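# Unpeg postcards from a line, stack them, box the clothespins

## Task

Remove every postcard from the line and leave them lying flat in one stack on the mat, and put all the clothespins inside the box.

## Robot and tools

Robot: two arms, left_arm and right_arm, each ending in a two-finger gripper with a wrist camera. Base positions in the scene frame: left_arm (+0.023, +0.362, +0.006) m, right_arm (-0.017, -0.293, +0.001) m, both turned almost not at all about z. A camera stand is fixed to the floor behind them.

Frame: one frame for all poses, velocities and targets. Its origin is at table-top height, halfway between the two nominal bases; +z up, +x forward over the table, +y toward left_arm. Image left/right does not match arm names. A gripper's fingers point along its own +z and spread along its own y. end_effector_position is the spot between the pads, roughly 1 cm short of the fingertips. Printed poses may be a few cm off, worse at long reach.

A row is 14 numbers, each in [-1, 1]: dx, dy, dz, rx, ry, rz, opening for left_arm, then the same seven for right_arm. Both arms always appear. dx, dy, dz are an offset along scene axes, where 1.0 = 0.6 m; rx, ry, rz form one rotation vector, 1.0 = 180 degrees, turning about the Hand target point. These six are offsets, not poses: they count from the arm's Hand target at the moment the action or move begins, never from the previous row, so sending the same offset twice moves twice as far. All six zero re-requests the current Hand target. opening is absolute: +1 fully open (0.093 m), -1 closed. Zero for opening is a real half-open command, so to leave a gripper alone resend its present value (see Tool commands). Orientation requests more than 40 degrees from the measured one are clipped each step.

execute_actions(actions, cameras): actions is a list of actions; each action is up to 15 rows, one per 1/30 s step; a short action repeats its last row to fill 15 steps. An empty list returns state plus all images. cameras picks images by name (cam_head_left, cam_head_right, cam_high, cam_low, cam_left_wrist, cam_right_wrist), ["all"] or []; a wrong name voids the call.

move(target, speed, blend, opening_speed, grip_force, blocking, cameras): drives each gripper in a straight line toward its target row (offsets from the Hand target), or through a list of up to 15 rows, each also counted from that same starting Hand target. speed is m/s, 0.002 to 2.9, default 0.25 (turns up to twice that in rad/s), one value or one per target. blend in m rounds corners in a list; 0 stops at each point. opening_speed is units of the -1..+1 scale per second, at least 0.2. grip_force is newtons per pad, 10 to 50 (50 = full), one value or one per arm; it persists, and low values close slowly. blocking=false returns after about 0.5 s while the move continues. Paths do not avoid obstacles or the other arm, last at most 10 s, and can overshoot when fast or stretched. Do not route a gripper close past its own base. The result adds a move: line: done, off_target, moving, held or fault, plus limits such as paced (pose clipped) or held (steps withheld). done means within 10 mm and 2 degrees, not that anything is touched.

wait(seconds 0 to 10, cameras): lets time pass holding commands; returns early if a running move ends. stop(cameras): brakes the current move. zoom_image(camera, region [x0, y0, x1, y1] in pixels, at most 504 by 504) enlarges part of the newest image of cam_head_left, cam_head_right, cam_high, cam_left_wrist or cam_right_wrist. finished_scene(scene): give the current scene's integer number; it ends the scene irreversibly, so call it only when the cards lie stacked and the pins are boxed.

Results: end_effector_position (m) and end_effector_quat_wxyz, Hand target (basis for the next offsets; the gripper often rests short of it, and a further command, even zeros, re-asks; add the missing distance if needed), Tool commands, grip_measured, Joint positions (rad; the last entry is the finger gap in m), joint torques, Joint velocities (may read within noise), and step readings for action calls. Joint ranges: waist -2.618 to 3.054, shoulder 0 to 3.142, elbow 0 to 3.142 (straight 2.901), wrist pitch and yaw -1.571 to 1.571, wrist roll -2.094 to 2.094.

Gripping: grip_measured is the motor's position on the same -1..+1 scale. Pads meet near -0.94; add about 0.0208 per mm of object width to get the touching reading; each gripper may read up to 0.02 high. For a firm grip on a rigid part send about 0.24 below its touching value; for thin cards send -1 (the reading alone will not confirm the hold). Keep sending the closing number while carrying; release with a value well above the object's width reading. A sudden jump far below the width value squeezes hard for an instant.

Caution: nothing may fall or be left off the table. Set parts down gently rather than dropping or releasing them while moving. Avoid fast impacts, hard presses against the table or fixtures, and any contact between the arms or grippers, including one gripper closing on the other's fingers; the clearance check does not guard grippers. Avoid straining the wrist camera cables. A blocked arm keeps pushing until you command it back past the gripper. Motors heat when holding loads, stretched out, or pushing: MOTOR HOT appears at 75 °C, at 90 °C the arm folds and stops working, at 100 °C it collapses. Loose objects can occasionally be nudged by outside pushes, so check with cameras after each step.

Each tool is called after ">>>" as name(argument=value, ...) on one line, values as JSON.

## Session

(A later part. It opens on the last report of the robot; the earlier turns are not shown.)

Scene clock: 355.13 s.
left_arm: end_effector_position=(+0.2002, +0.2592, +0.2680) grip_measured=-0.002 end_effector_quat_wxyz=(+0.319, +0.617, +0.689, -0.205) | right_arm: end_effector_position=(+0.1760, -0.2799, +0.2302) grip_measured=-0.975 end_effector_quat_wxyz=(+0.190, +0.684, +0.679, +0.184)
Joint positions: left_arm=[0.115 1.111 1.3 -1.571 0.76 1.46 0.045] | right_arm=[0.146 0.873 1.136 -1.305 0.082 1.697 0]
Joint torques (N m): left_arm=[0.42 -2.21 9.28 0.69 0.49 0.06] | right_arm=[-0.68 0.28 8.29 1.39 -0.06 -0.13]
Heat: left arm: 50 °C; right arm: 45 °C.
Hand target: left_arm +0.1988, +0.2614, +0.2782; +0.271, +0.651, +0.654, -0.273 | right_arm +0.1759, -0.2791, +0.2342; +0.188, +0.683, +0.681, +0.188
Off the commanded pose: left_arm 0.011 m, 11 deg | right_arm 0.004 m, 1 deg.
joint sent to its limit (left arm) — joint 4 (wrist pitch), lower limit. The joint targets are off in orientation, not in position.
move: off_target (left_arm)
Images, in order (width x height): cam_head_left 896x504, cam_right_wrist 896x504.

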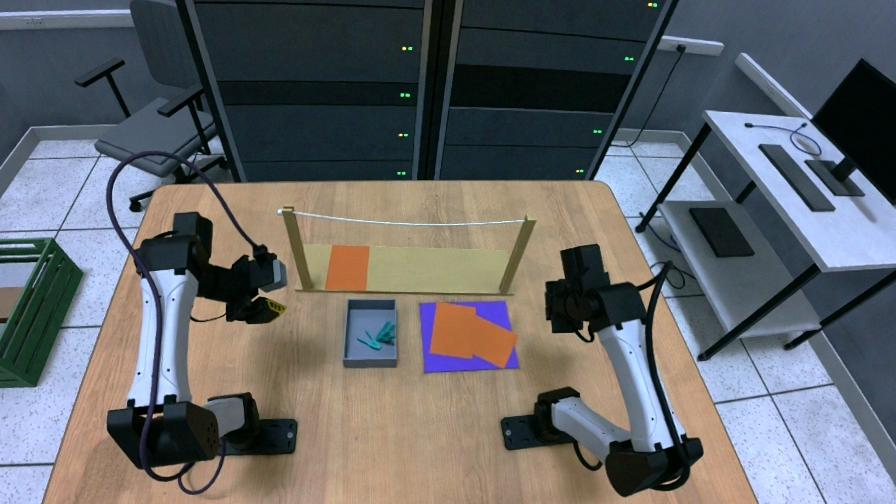

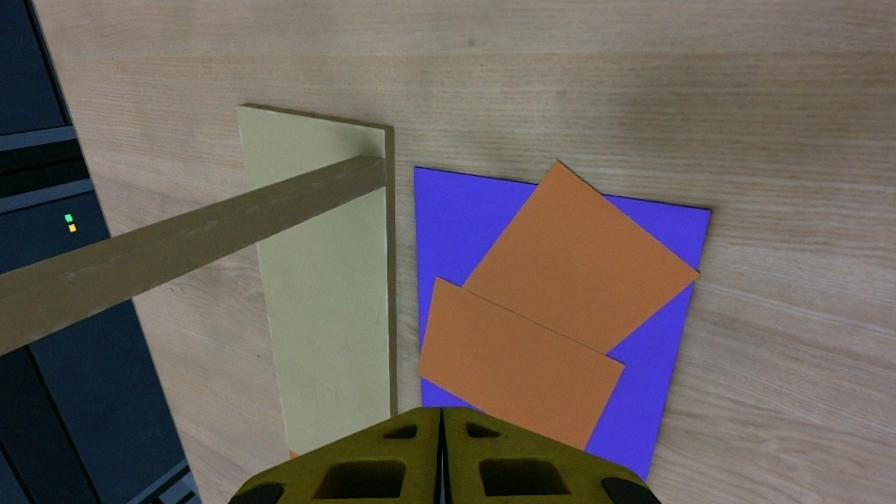

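>>> move(target=[[0.085,-0.4,-0.1,0,0,0,-1,0,0,0,0,0,0,-1],[0.085,-0.561,-0.28,0,0,0,-1,0,0,0,0,0,0,-1],[0.085,-0.561,-0.455,0,0,0,-1,0,0,0,0,0,0,-1],[0.085,-0.561,-0.455,0,0,0,-1,0.08,0.115,-0.28,0,0,0,-1],[0.085,-0.561,-0.455,0,0,0,-1,0.08,0.115,-0.393,0,0,0,-1]], speed=[0.25,0.2,0.12,0.2,0.1], blend=[0.04,0.01,0,0.01,0], cameras=["cam_head_left","cam_right_wrist","cam_left_wrist"])

>>> zoom_image(camera="cam_head_left", region=[380, 230, 560, 400])

Scene clock: 381.07 s.
left_arm: end_effector_position=(+0.2520, -0.0766, +0.0192) grip_measured=-0.975 end_effector_quat_wxyz=(+0.276, +0.652, +0.649, -0.277) | right_arm: end_effector_position=(+0.2336, -0.2047, +0.0102) grip_measured=-0.975 end_effector_quat_wxyz=(+0.194, +0.675, +0.681, +0.210)
Joint positions: left_arm=[-0.906 2.074 1.158 0.043 0.437 0.468 0] | right_arm=[0.494 1.267 0.381 -0.152 0.238 1.986 0]
Joint torques (N m): left_arm=[-0.2 -8.68 5.2 2.37 0.19 -0.11] | right_arm=[-0.06 -1.13 4.71 1.28 0.24 0.18]
Heat: left arm: 49 °C; right arm: 46 °C.
Hand target: left_arm +0.2498, -0.0753, +0.0053; +0.271, +0.651, +0.654, -0.273 | right_arm +0.2240, -0.2101, -0.0015; +0.188, +0.682, +0.681, +0.188
Off the commanded pose: left_arm 0.014 m, 1 deg | right_arm 0.016 m, 3 deg.
move: off_target (left_arm, right_arm)
Images, in order (width x height): cam_head_left 896x504, cam_left_wrist 896x504, cam_right_wrist 896x504.

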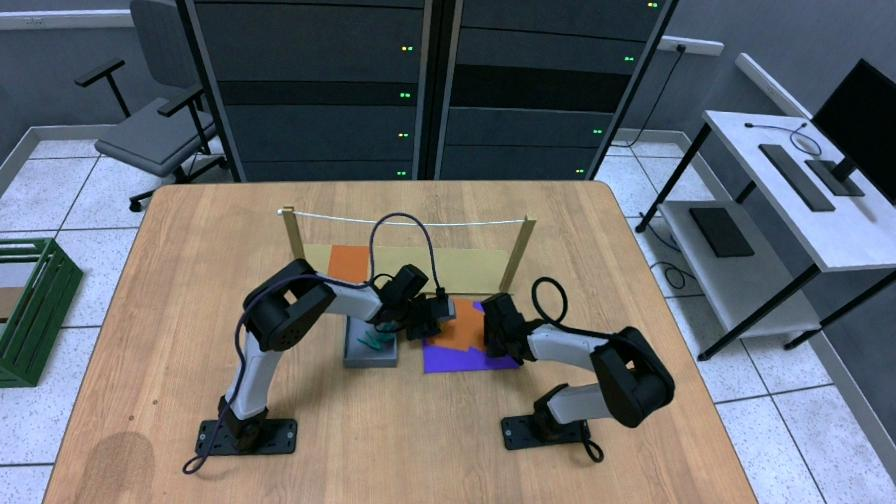

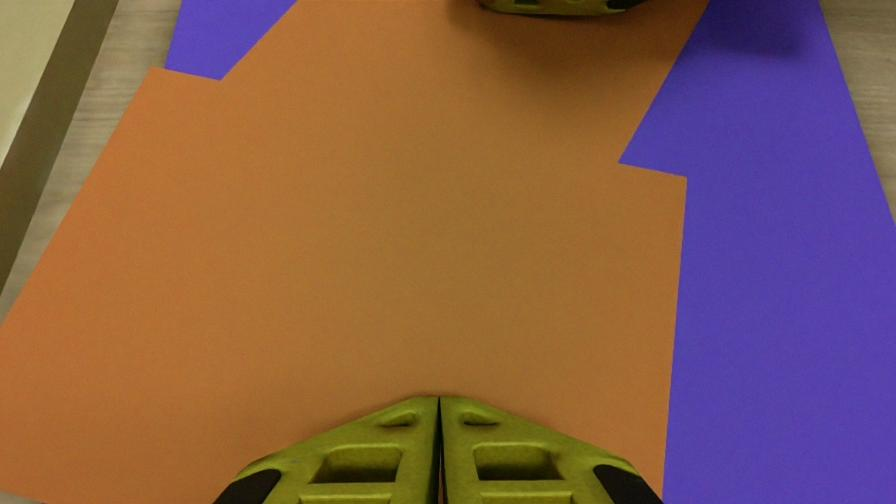

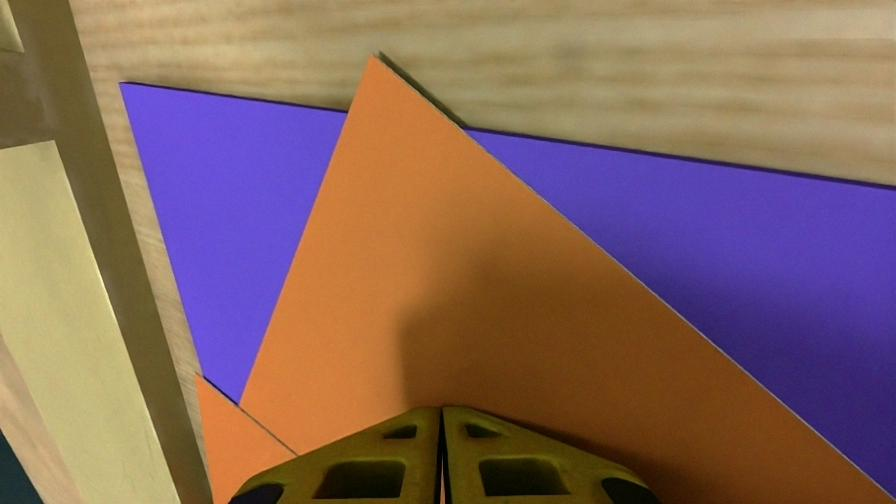

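Scaled by 2.800 from the camera's 896x504 image, which has a finer 1280x720 frame.

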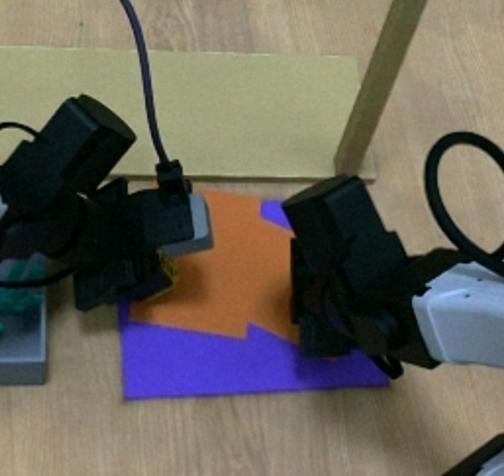

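>>> move(target=[0,0,0,0,0,0,-1,0.0,0.1,-0.004,0,0,0,-1], speed=0.05, cameras=["cam_head_left","cam_right_wrist","cam_left_wrist"])

>>> zoom_image(camera="cam_head_left", region=[380, 230, 560, 400])

Scene clock: 387.03 s.
left_arm: end_effector_position=(+0.2520, -0.0766, +0.0192) grip_measured=-0.975 end_effector_quat_wxyz=(+0.276, +0.652, +0.649, -0.277) | right_arm: end_effector_position=(+0.2371, -0.1518, +0.0095) grip_measured=-0.975 end_effector_quat_wxyz=(+0.196, +0.638, +0.710, +0.225)
Joint positions: left_arm=[-0.906 2.074 1.158 0.043 0.437 0.468 0] | right_arm=[0.688 1.403 0.458 -0.095 0.307 2.063 0]
Joint torques (N m): left_arm=[-0.18 -8.65 5.14 2.35 0.21 -0.11] | right_arm=[0.79 -1.35 6.08 1.04 -0.19 0.17]
Heat: left arm: 48 °C; right arm: 45 °C.
Hand target: left_arm +0.2498, -0.0753, +0.0053; +0.271, +0.651, +0.654, -0.273 | right_arm +0.2240, -0.1501, -0.0039; +0.188, +0.682, +0.681, +0.188
Off the commanded pose: left_arm 0.014 m, 1 deg | right_arm 0.019 m, 8 deg.
joint sent to its limit (right arm) — joint 6 (wrist roll), upper limit. The joint targets are off in orientation, not in position.
move: off_target (left_arm, right_arm)
Images, in order (width x height): cam_head_left 896x504, cam_left_wrist 896x504, cam_right_wrist 896x504.

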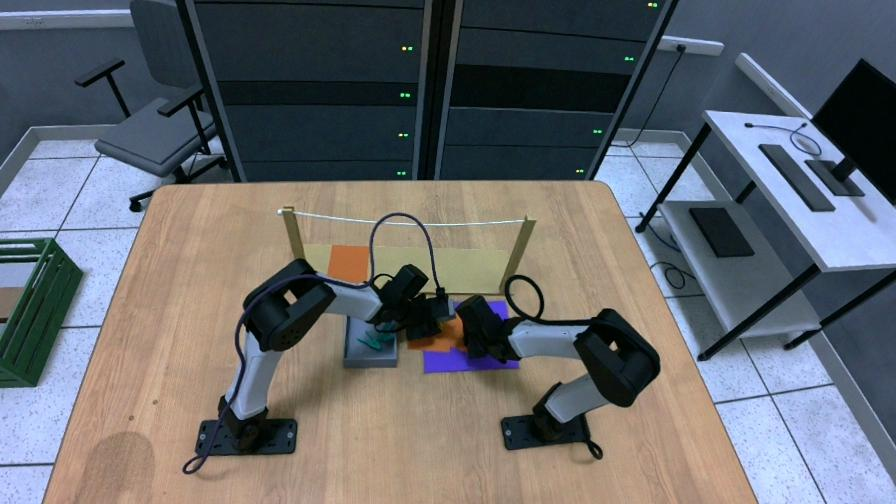

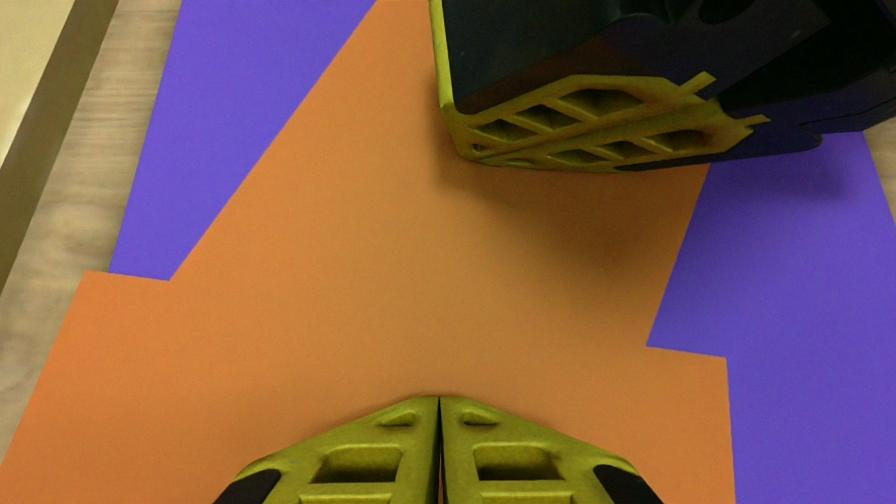

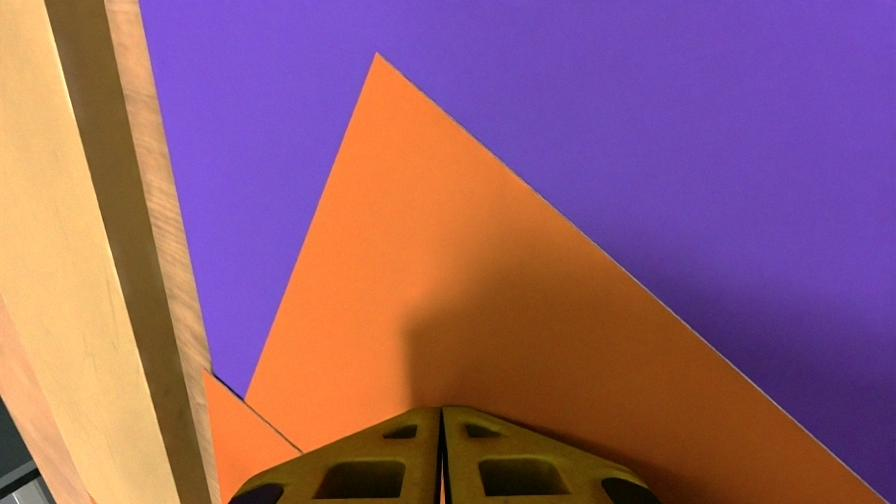

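Scaled by 2.800 from the camera's 896x504 image, which has a finer 1280x720 frame.

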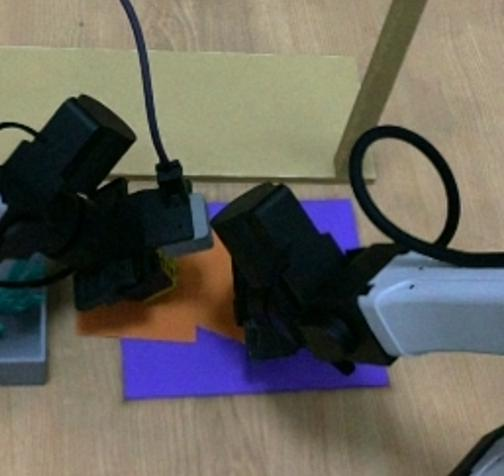

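>>> move(target=[[0,0,0,0,0,0,-1,0,0,0.06,0,0,0,-1],[0,0,0,0,0,0,-1,0.0,-0.07,0.06,0,0,0,-1],[0,0,0,0,0,0,-1,0.0,-0.07,-0.02,0,0,0,-1],[0,0,-0.035,0,0,0,-1,0,-0.07,-0.02,0,0,0,-1],[-0.01,-0.11,-0.035,0,0,0,-1,0,-0.07,-0.02,0,0,0,-1]], speed=0.06, cameras=["cam_head_left","cam_right_wrist","cam_left_wrist"])

>>> zoom_image(camera="cam_head_left", region=[380, 230, 560, 400])

Scene clock: 419.60 s.
left_arm: end_effector_position=(+0.2514, -0.1455, +0.0184) grip_measured=-0.975 end_effector_quat_wxyz=(+0.313, +0.646, +0.631, -0.295) | right_arm: end_effector_position=(+0.2451, -0.1801, +0.0091) grip_measured=-0.975 end_effector_quat_wxyz=(+0.206, +0.675, +0.666, +0.240)
Joint positions: left_arm=[-0.991 2.239 1.357 0.129 0.398 0.391 0] | right_arm=[0.587 1.358 0.394 -0.029 0.3 2.077 0]
Joint torques (N m): left_arm=[-1.06 -7.98 8.66 1.44 -0.06 -0.14] | right_arm=[-0.4 -0.49 3.66 0.93 0.01 0.04]
Heat: left arm: 44 °C; right arm: 44 °C.
Hand target: left_arm +0.2437, -0.1413, -0.0157; +0.271, +0.651, +0.654, -0.273 | right_arm +0.2240, -0.1921, -0.0159; +0.188, +0.683, +0.681, +0.188
Off the commanded pose: left_arm 0.035 m, 6 deg | right_arm 0.035 m, 7 deg.
joint sent to its limit (right arm) — joint 6 (wrist roll), upper limit. The joint targets still meet the commanded pose.
move: off_target (left_arm, right_arm)
Images, in order (width x height): cam_head_left 896x504, cam_left_wrist 896x504, cam_right_wrist 896x504.

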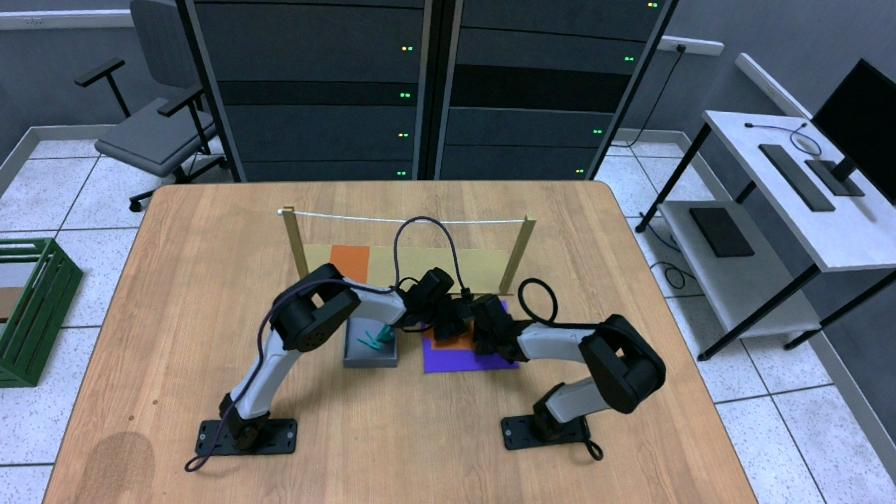

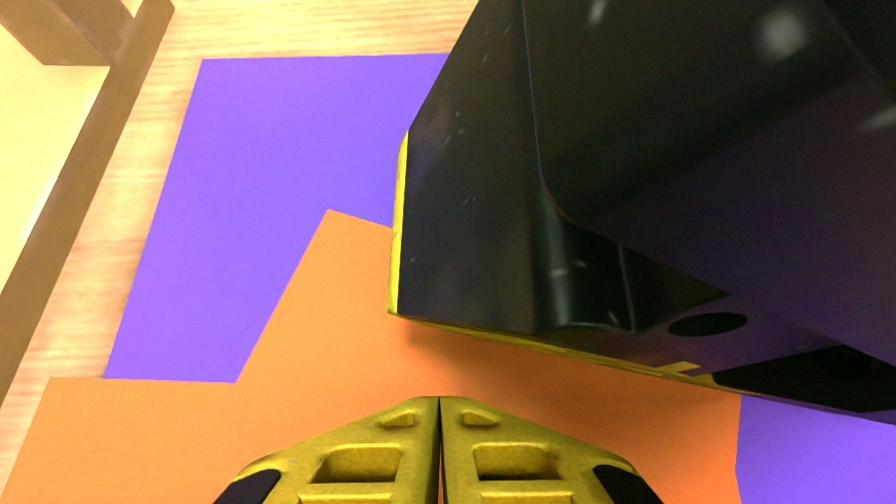

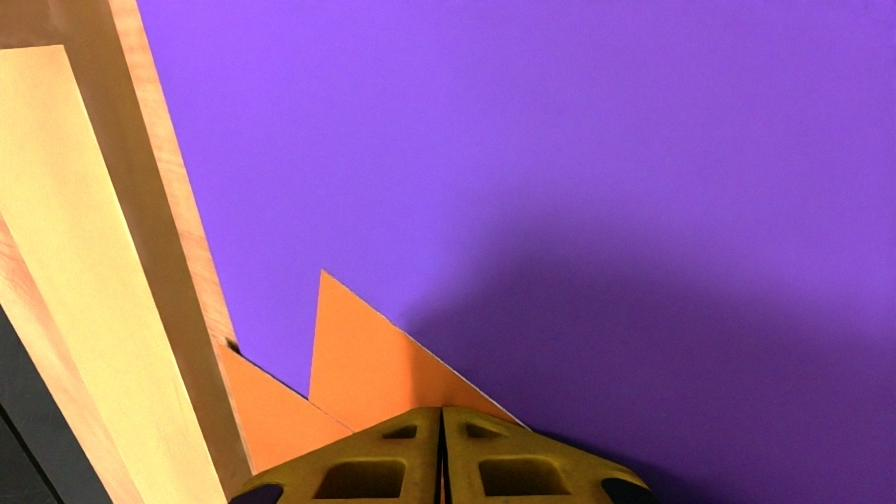

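Scaled by 2.800 from the camera's 896x504 image, which has a finer 1280x720 frame.

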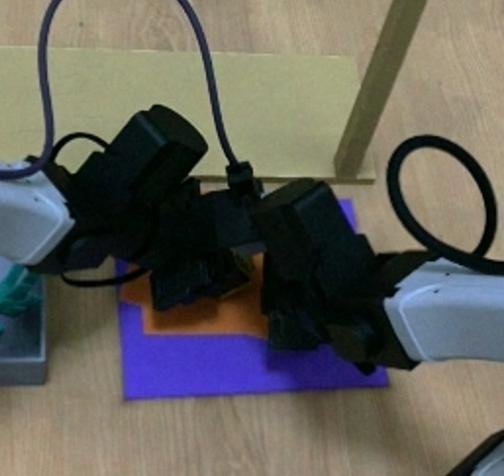

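>>> move(target=[[0,0.02,0.07,0,0,0,-1,0,-0.04,0.12,0,0,0,-1],[0,0.45,0.35,0,0,0,-1,-0.08,-0.145,0.417,0,0,0,-1]], speed=0.2, cameras=["cam_head_left","cam_right_wrist"])

>>> zoom_image(camera="cam_head_left", region=[380, 230, 560, 400])

Scene clock: 430.33 s.
left_arm: end_effector_position=(+0.2396, +0.1304, +0.1757) grip_measured=-0.975 end_effector_quat_wxyz=(+0.248, +0.648, +0.666, -0.275) | right_arm: end_effector_position=(+0.1760, -0.2800, +0.2303) grip_measured=-0.975 end_effector_quat_wxyz=(+0.190, +0.685, +0.679, +0.184)
Joint positions: left_arm=[-0.444 1.378 1.091 -0.895 0.67 0.923 0] | right_arm=[0.145 0.873 1.137 -1.305 0.082 1.697 0]
Joint torques (N m): left_arm=[0.7 -6.5 10.7 1.19 0.61 0.06] | right_arm=[-0.66 0.32 8.13 1.37 -0.07 -0.07]
Heat: left arm: 45 °C; right arm: 44 °C.
Hand target: left_arm +0.2437, +0.1287, +0.1943; +0.271, +0.651, +0.654, -0.273 | right_arm +0.1760, -0.2791, +0.2343; +0.188, +0.683, +0.681, +0.188
Off the commanded pose: left_arm 0.019 m, 3 deg | right_arm 0.004 m, 1 deg.
move: off_target (left_arm)
Images, in order (width x height): cam_head_left 896x504, cam_right_wrist 896x504.

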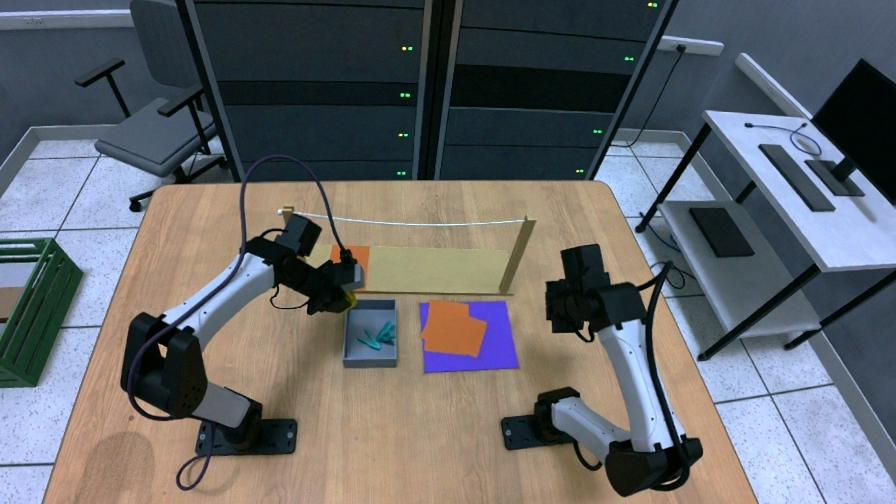

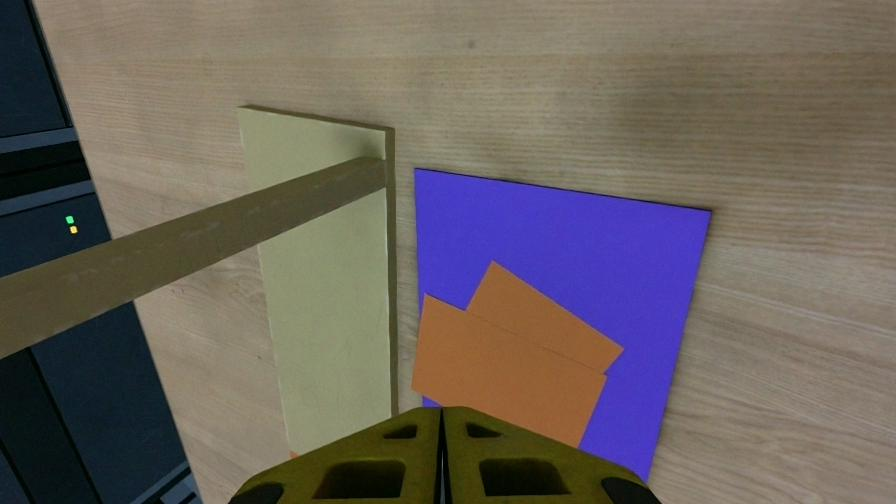

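Scaled by 2.800 from the camera's 896x504 image, which has a finer 1280x720 frame.

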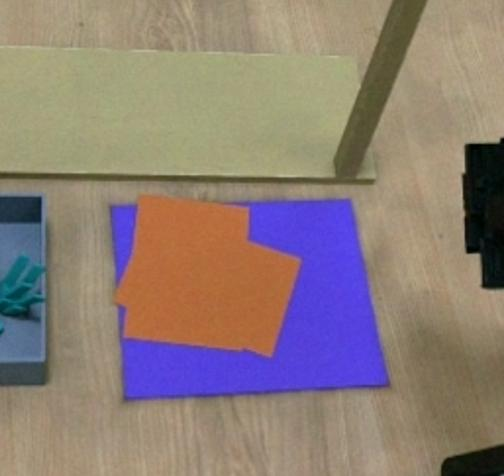

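>>> move(target=[[0,0.3,0.15,0,0,0,-1,0.145,0.28,-0.28,0,0,0,-1],[0,0.3,0.15,0,0,0,-1,0.145,0.28,-0.405,0,0,0,-1],[0,0.3,0.15,0,0,0,-1,0.09,0.215,-0.405,0,0,0,-1],[0,0.3,0.15,0,0,0,-1,0.09,0.215,-0.27,0,0,0,-1],[0,0.3,0.15,0,0,0,-1,0,0,0,0,0,0,-1]], speed=[0.25,0.1,0.04,0.15,0.25], cameras=["cam_head_left","cam_right_wrist"])

>>> zoom_image(camera="cam_head_left", region=[380, 230, 560, 400])

Scene clock: 446.43 s.
left_arm: end_effector_position=(+0.2458, +0.3067, +0.2753) grip_measured=-0.975 end_effector_quat_wxyz=(+0.348, +0.600, +0.704, -0.150) | right_arm: end_effector_position=(+0.1761, -0.2799, +0.2305) grip_measured=-0.975 end_effector_quat_wxyz=(+0.191, +0.684, +0.679, +0.184)
Joint positions: left_arm=[0.327 1.238 1.404 -1.571 0.763 1.633 0] | right_arm=[0.146 0.872 1.137 -1.304 0.082 1.697 0]
Joint torques (N m): left_arm=[0.65 -3.36 8.83 0.62 0.49 0.05] | right_arm=[-0.8 0.31 8.25 1.39 -0.05 -0.07]
Heat: left arm: 47 °C; right arm: 44 °C.
Hand target: left_arm +0.2437, +0.3087, +0.2842; +0.271, +0.651, +0.654, -0.273 | right_arm +0.1760, -0.2790, +0.2343; +0.188, +0.682, +0.681, +0.188
Off the commanded pose: left_arm 0.009 m, 19 deg | right_arm 0.004 m, 1 deg.
joint sent to its limit (left arm) — joint 4 (wrist pitch), lower limit. The joint targets are off in orientation, not in position.
move: off_target (left_arm)
Images, in order (width x height): cam_head_left 896x504, cam_right_wrist 896x504.

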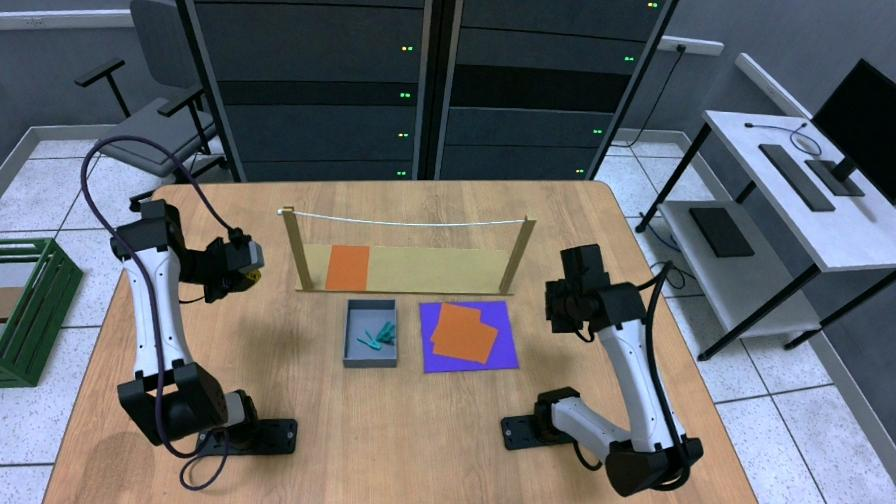

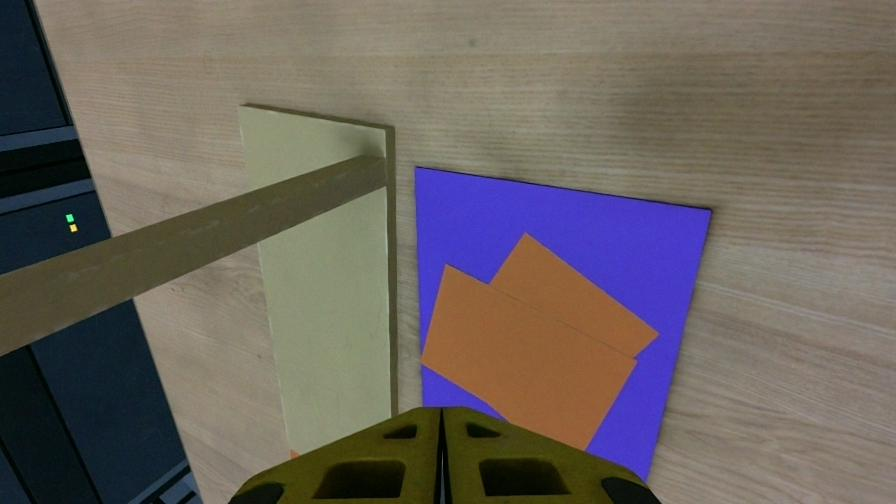

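Scaled by 2.800 from the camera's 896x504 image, which has a finer 1280x720 frame.

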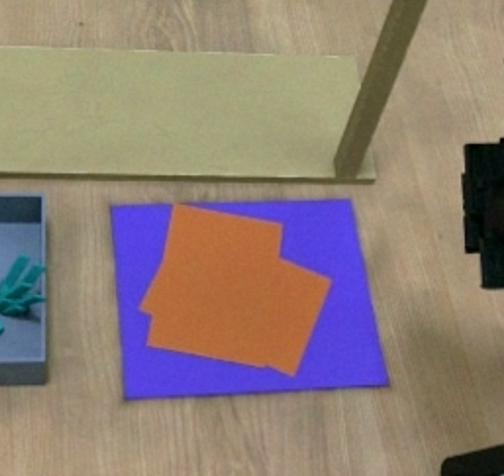

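>>> move(target=[[0.09,-0.31,-0.27,0.067,0.066,0.496,-1,0,0,0,0,0,0,-1],[0.33,-0.36,-0.325,0.067,0.066,0.496,-1,0,0,0,0,0,0,-1],[0.33,-0.36,-0.46,0.067,0.066,0.496,-1,0,0,0,0,0,0,-1]], speed=[0.25,0.15,0.1], blend=[0.01,0.01,0], cameras=["cam_head_left","cam_left_wrist"])

Scene clock: 464.87 s.
left_arm: end_effector_position=(+0.4423, +0.0885, +0.0277) grip_measured=-0.975 end_effector_quat_wxyz=(+0.269, -0.003, +0.963, -0.008) | right_arm: end_effector_position=(+0.1760, -0.2798, +0.2305) grip_measured=-0.975 end_effector_quat_wxyz=(+0.190, +0.684, +0.679, +0.184)
Joint positions: left_arm=[-0.646 2.155 1.504 -0.473 -0.323 -0.618 0] | right_arm=[0.146 0.872 1.137 -1.305 0.082 1.697 0]
Joint torques (N m): left_arm=[0.73 -9.4 5.24 1.92 -0.03 0.03] | right_arm=[-0.64 0.44 8.21 1.34 -0.08 -0.08]
Heat: left arm: 46 °C; right arm: 46 °C.
Hand target: left_arm +0.4417, +0.0927, +0.0083; +0.259, -0.001, +0.966, -0.001 | right_arm +0.1760, -0.2790, +0.2343; +0.188, +0.682, +0.681, +0.188
Off the commanded pose: left_arm 0.020 m, 1 deg | right_arm 0.004 m, 1 deg.
move: off_target (left_arm)
Images, in order (width x height): cam_head_left 896x504, cam_left_wrist 896x504.

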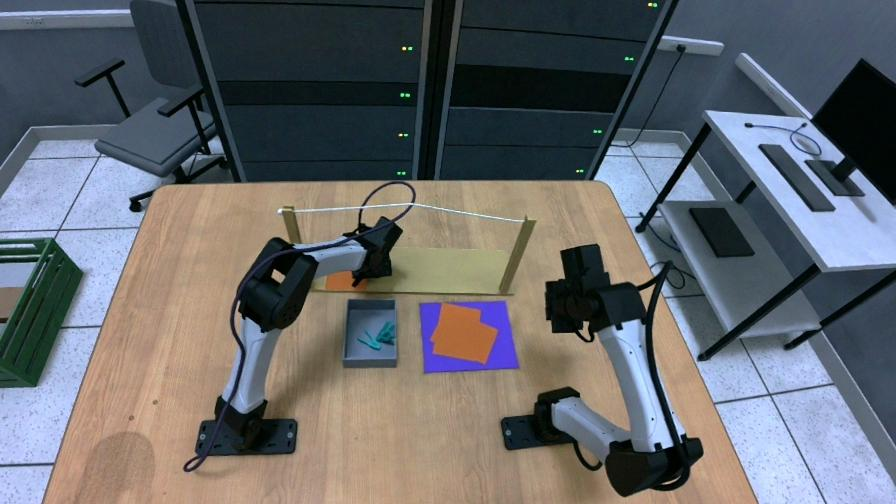

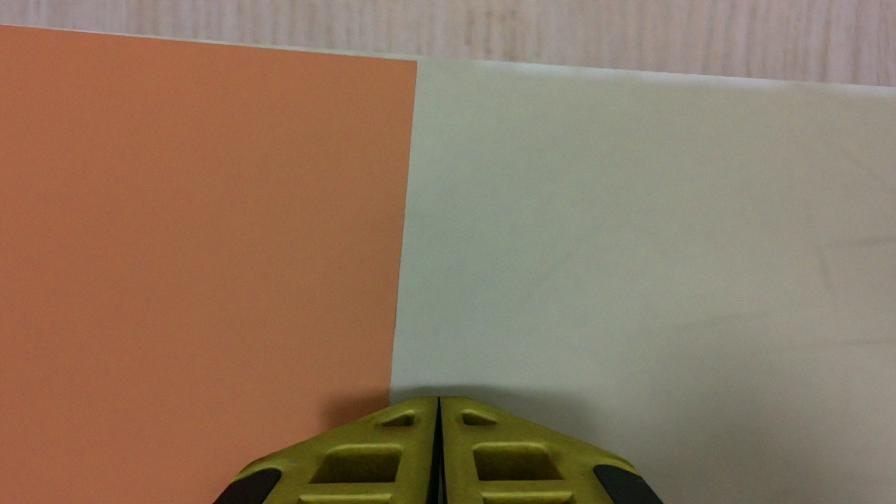

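>>> move(target=[[0,0,0.05,0,0,0,-1,0,0,0,0,0,0,-1],[0.005,0.08,0.05,0,0,0,-1,0,0,0,0,0,0,-1],[0.005,0.08,-0.012,0,0,0,-1,0,0,0,0,0,0,-1],[0.0,-0.37,-0.012,0,0,0,-1,0,0,0,0,0,0,-1]], speed=[0.1,0.1,0.1,0.06], cameras=["cam_head_left","cam_left_wrist"])

Scene clock: 478.07 s.
left_arm: end_effector_position=(+0.4486, -0.1214, +0.0290) grip_measured=-0.975 end_effector_quat_wxyz=(+0.320, +0.003, +0.945, -0.073) | right_arm: end_effector_position=(+0.1760, -0.2798, +0.2305) grip_measured=-0.975 end_effector_quat_wxyz=(+0.190, +0.684, +0.679, +0.184)
Joint positions: left_arm=[-0.918 2.908 2.847 -0.978 -0.426 -0.833 0] | right_arm=[0.146 0.872 1.137 -1.305 0.082 1.697 0]
Joint torques (N m): left_arm=[-0.76 -11.88 9.26 1.8 0 0.03] | right_arm=[-0.69 0.25 8.24 1.37 -0.07 -0.07]
Heat: left arm: 46 °C; right arm: 47 °C.
Hand target: left_arm +0.4417, -0.1294, +0.0012; +0.259, +0.000, +0.966, -0.001 | right_arm +0.1760, -0.2790, +0.2343; +0.188, +0.682, +0.681, +0.188
Off the commanded pose: left_arm 0.030 m, 11 deg | right_arm 0.004 m, 1 deg.
elbow stopped short (left arm): the move would have taken joint 3 (elbow) straighter than the controller allows.
move: off_target (left_arm)
Images, in order (width x height): cam_head_left 896x504, cam_left_wrist 896x504.

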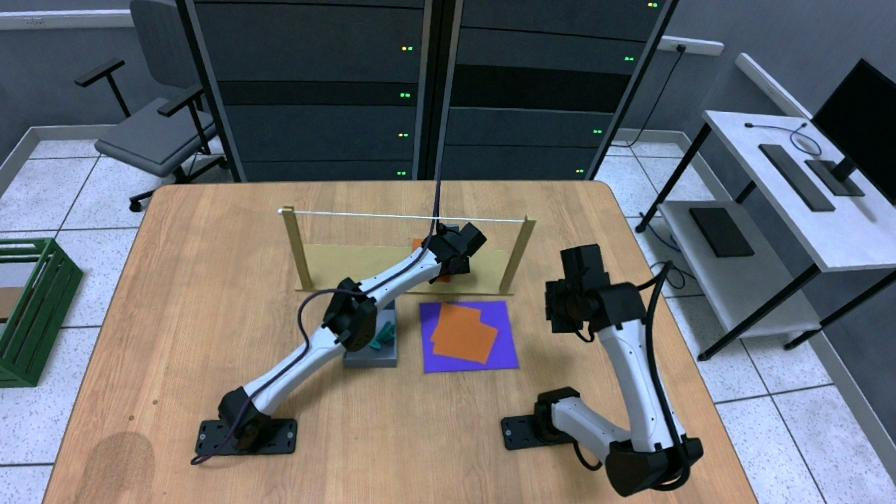

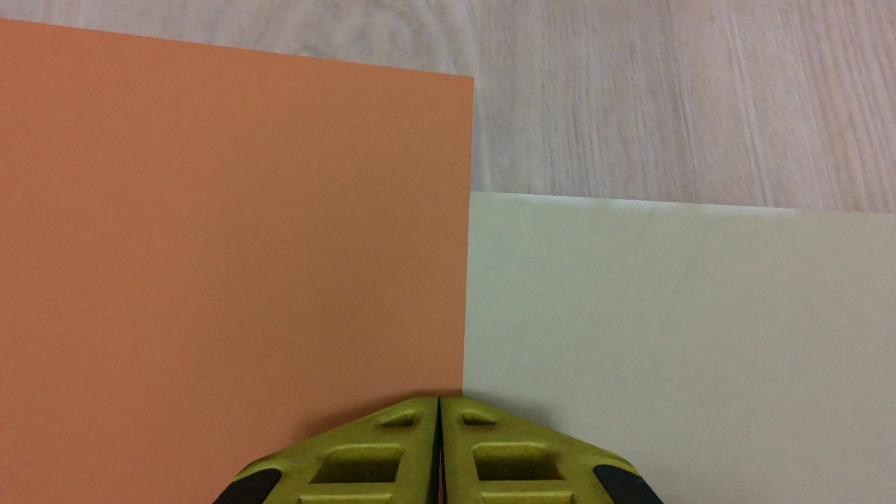

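>>> move(target=[[0,0,0.12,0,0,0,-1,0,0,0,0,0,0,-1],[-0.1,0.1,0.15,0,0,0,-1,0,0,0,0,0,0,-1],[-0.25,0.6,0.35,0,0,0,-1,0,0,0,0,0,0,-1]], speed=0.2, blend=0.02, cameras=["cam_head_left"])

>>> zoom_image(camera="cam_head_left", region=[380, 230, 560, 400])

Scene clock: 490.73 s.
left_arm: end_effector_position=(+0.2969, +0.2256, +0.2149) grip_measured=-0.975 end_effector_quat_wxyz=(+0.267, -0.003, +0.964, -0.005) | right_arm: end_effector_position=(+0.1760, -0.2798, +0.2305) grip_measured=-0.975 end_effector_quat_wxyz=(+0.190, +0.684, +0.679, +0.184)
Joint positions: left_arm=[-0.586 1.308 1.274 -1.081 -0.299 -0.562 0] | right_arm=[0.146 0.872 1.137 -1.305 0.082 1.697 0]
Joint torques (N m): left_arm=[0.66 -5.53 5.83 1.45 -0.03 0.01] | right_arm=[-0.69 0.35 8.16 1.34 -0.08 -0.1]
Heat: left arm: 47 °C; right arm: 47 °C.
Hand target: left_arm +0.2917, +0.2306, +0.2112; +0.259, -0.001, +0.966, -0.001 | right_arm +0.1760, -0.2790, +0.2343; +0.188, +0.682, +0.681, +0.188
Off the commanded pose: left_arm 0.008 m, 1 deg | right_arm 0.004 m, 1 deg.
elbow stopped short (left arm): the move would have taken joint 3 (elbow) straighter than the controller allows.
move: done
Images, in order (width x height): cam_head_left 896x504.

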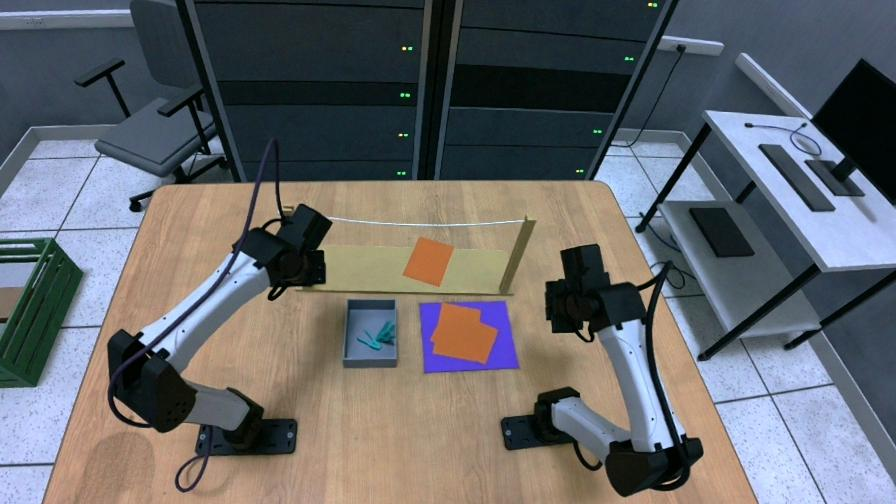

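Scaled by 2.800 from the camera's 896x504 image, which has a finer 1280x720 frame.

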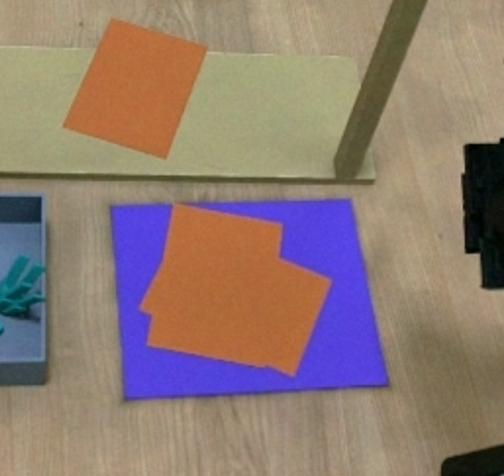

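>>> move(target=[[0,0,0,0,0,0,-1,0.25,0.2,-0.1,0,0,0,-1],[0,0,0,0,0,0,-1,0.465,0.36,-0.27,0,0,0,-1],[0,0,0,0,0,0,-1,0.465,0.36,-0.39,0,0,0,-1],[0,0,0,0,0,0,-1,0.23,0.265,-0.400,0,0,0,-1]], speed=[0.25,0.2,0.1,0.06], blend=[0.03,0.01,0,0], cameras=["cam_head_left","cam_right_wrist"])

>>> zoom_image(camera="cam_head_left", region=[380, 230, 560, 400])

Scene clock: 507.13 s.
left_arm: end_effector_position=(+0.2969, +0.2256, +0.2149) grip_measured=-0.975 end_effector_quat_wxyz=(+0.267, -0.003, +0.964, -0.005) | right_arm: end_effector_position=(+0.3330, -0.1092, +0.0101) grip_measured=-0.975 end_effector_quat_wxyz=(+0.199, +0.663, +0.683, +0.231)
Joint positions: left_arm=[-0.586 1.308 1.274 -1.081 -0.299 -0.562 0] | right_arm=[0.612 1.786 0.845 -0.076 0.292 2.065 0]
Joint torques (N m): left_arm=[0.73 -5.59 5.78 1.45 -0.04 0.04] | right_arm=[-0.01 -6.61 4.07 0.79 0.12 0.21]
Heat: left arm: 45 °C; right arm: 47 °C.
Hand target: left_arm +0.2917, +0.2307, +0.2112; +0.259, -0.001, +0.966, -0.001 | right_arm +0.3139, -0.1201, -0.0058; +0.188, +0.682, +0.681, +0.187
Off the commanded pose: left_arm 0.008 m, 1 deg | right_arm 0.027 m, 6 deg.
joint sent to its limit (right arm) — joint 6 (wrist roll), upper limit. The joint targets still meet the commanded pose.
move: off_target (right_arm)
Images, in order (width x height): cam_head_left 896x504, cam_right_wrist 896x504.

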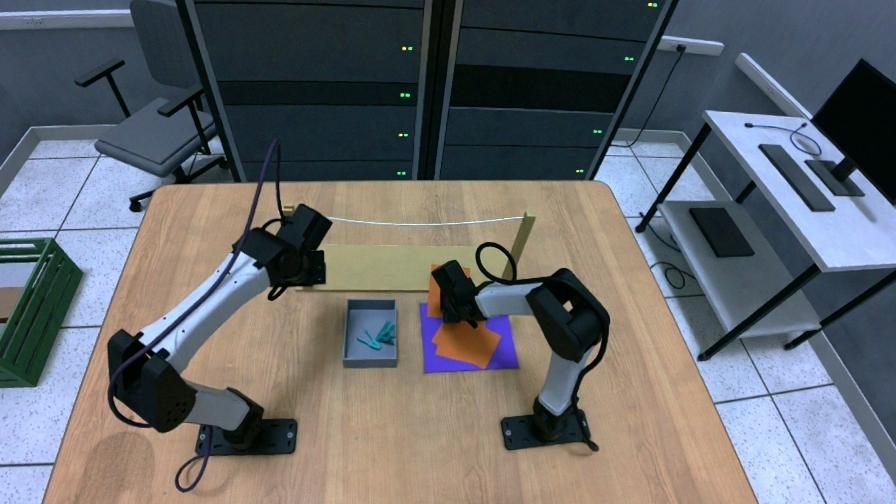

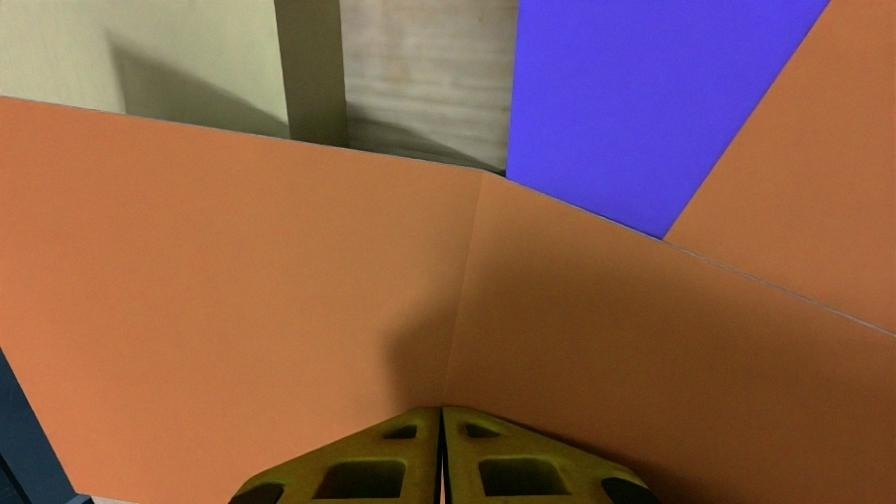

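Scaled by 2.800 from the camera's 896x504 image, which has a finer 1280x720 frame.

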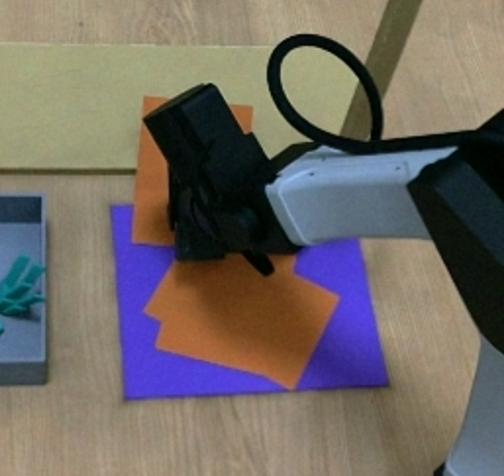

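>>> move(target=[[0,0,0,0,0,0,-1,-0.15,-0.03,0,0,0,0,-1],[0,0,0,0,0,0,-1,-0.14,-0.03,0.15,0,0,0,-1],[0,0,0,0,0,0,-1,-0.23,-0.265,0.4,0,0,0,-1]], speed=[0.06,0.15,0.25], blend=[0,0.02,0], cameras=["cam_head_left","cam_right_wrist"])

>>> zoom_image(camera="cam_head_left", region=[380, 230, 560, 400])

Scene clock: 517.93 s.
left_arm: end_effector_position=(+0.2969, +0.2256, +0.2149) grip_measured=-0.975 end_effector_quat_wxyz=(+0.267, -0.003, +0.964, -0.005) | right_arm: end_effector_position=(+0.1759, -0.2798, +0.2299) grip_measured=-0.975 end_effector_quat_wxyz=(+0.190, +0.684, +0.680, +0.184)
Joint positions: left_arm=[-0.586 1.308 1.274 -1.081 -0.299 -0.562 0] | right_arm=[0.147 0.872 1.135 -1.304 0.082 1.697 0]
Joint torques (N m): left_arm=[0.69 -5.56 5.79 1.44 -0.03 0.04] | right_arm=[-0.84 0.49 8.34 1.3 -0.07 -0.05]
Heat: left arm: 44 °C; right arm: 46 °C.
Hand target: left_arm +0.2917, +0.2307, +0.2112; +0.259, -0.001, +0.966, -0.001 | right_arm +0.1759, -0.2792, +0.2343; +0.188, +0.682, +0.681, +0.188
Off the commanded pose: left_arm 0.008 m, 1 deg | right_arm 0.004 m, 1 deg.
move: done
Images, in order (width x height): cam_head_left 896x504, cam_right_wrist 896x504.

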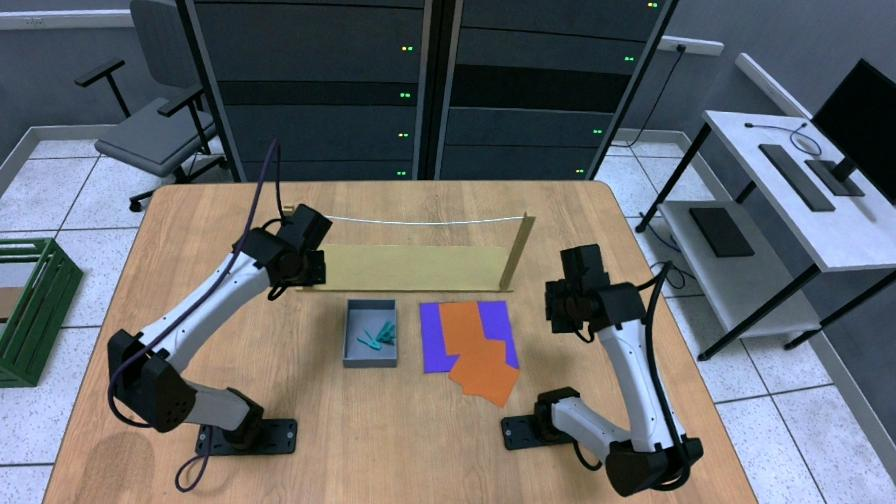

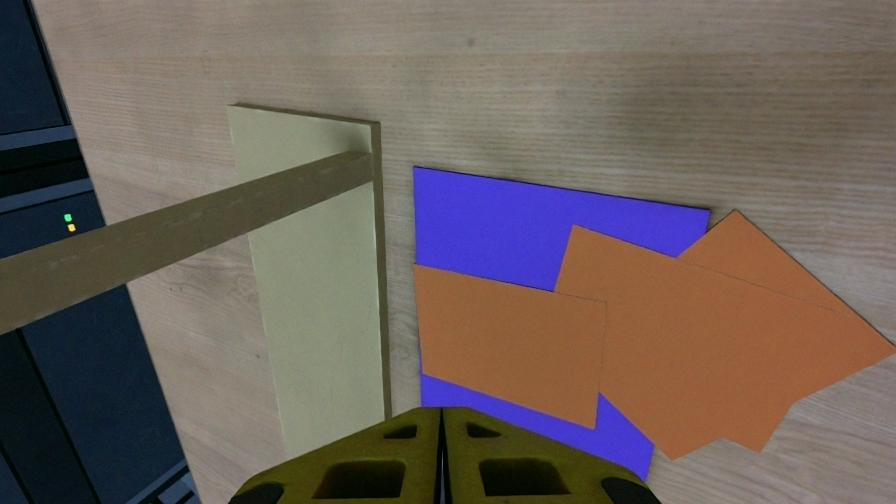

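Scaled by 2.800 from the camera's 896x504 image, which has a finer 1280x720 frame.

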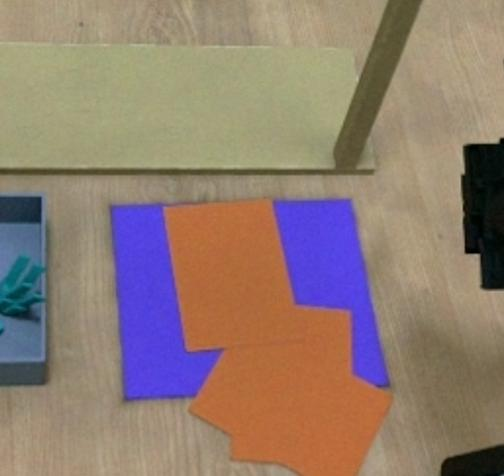

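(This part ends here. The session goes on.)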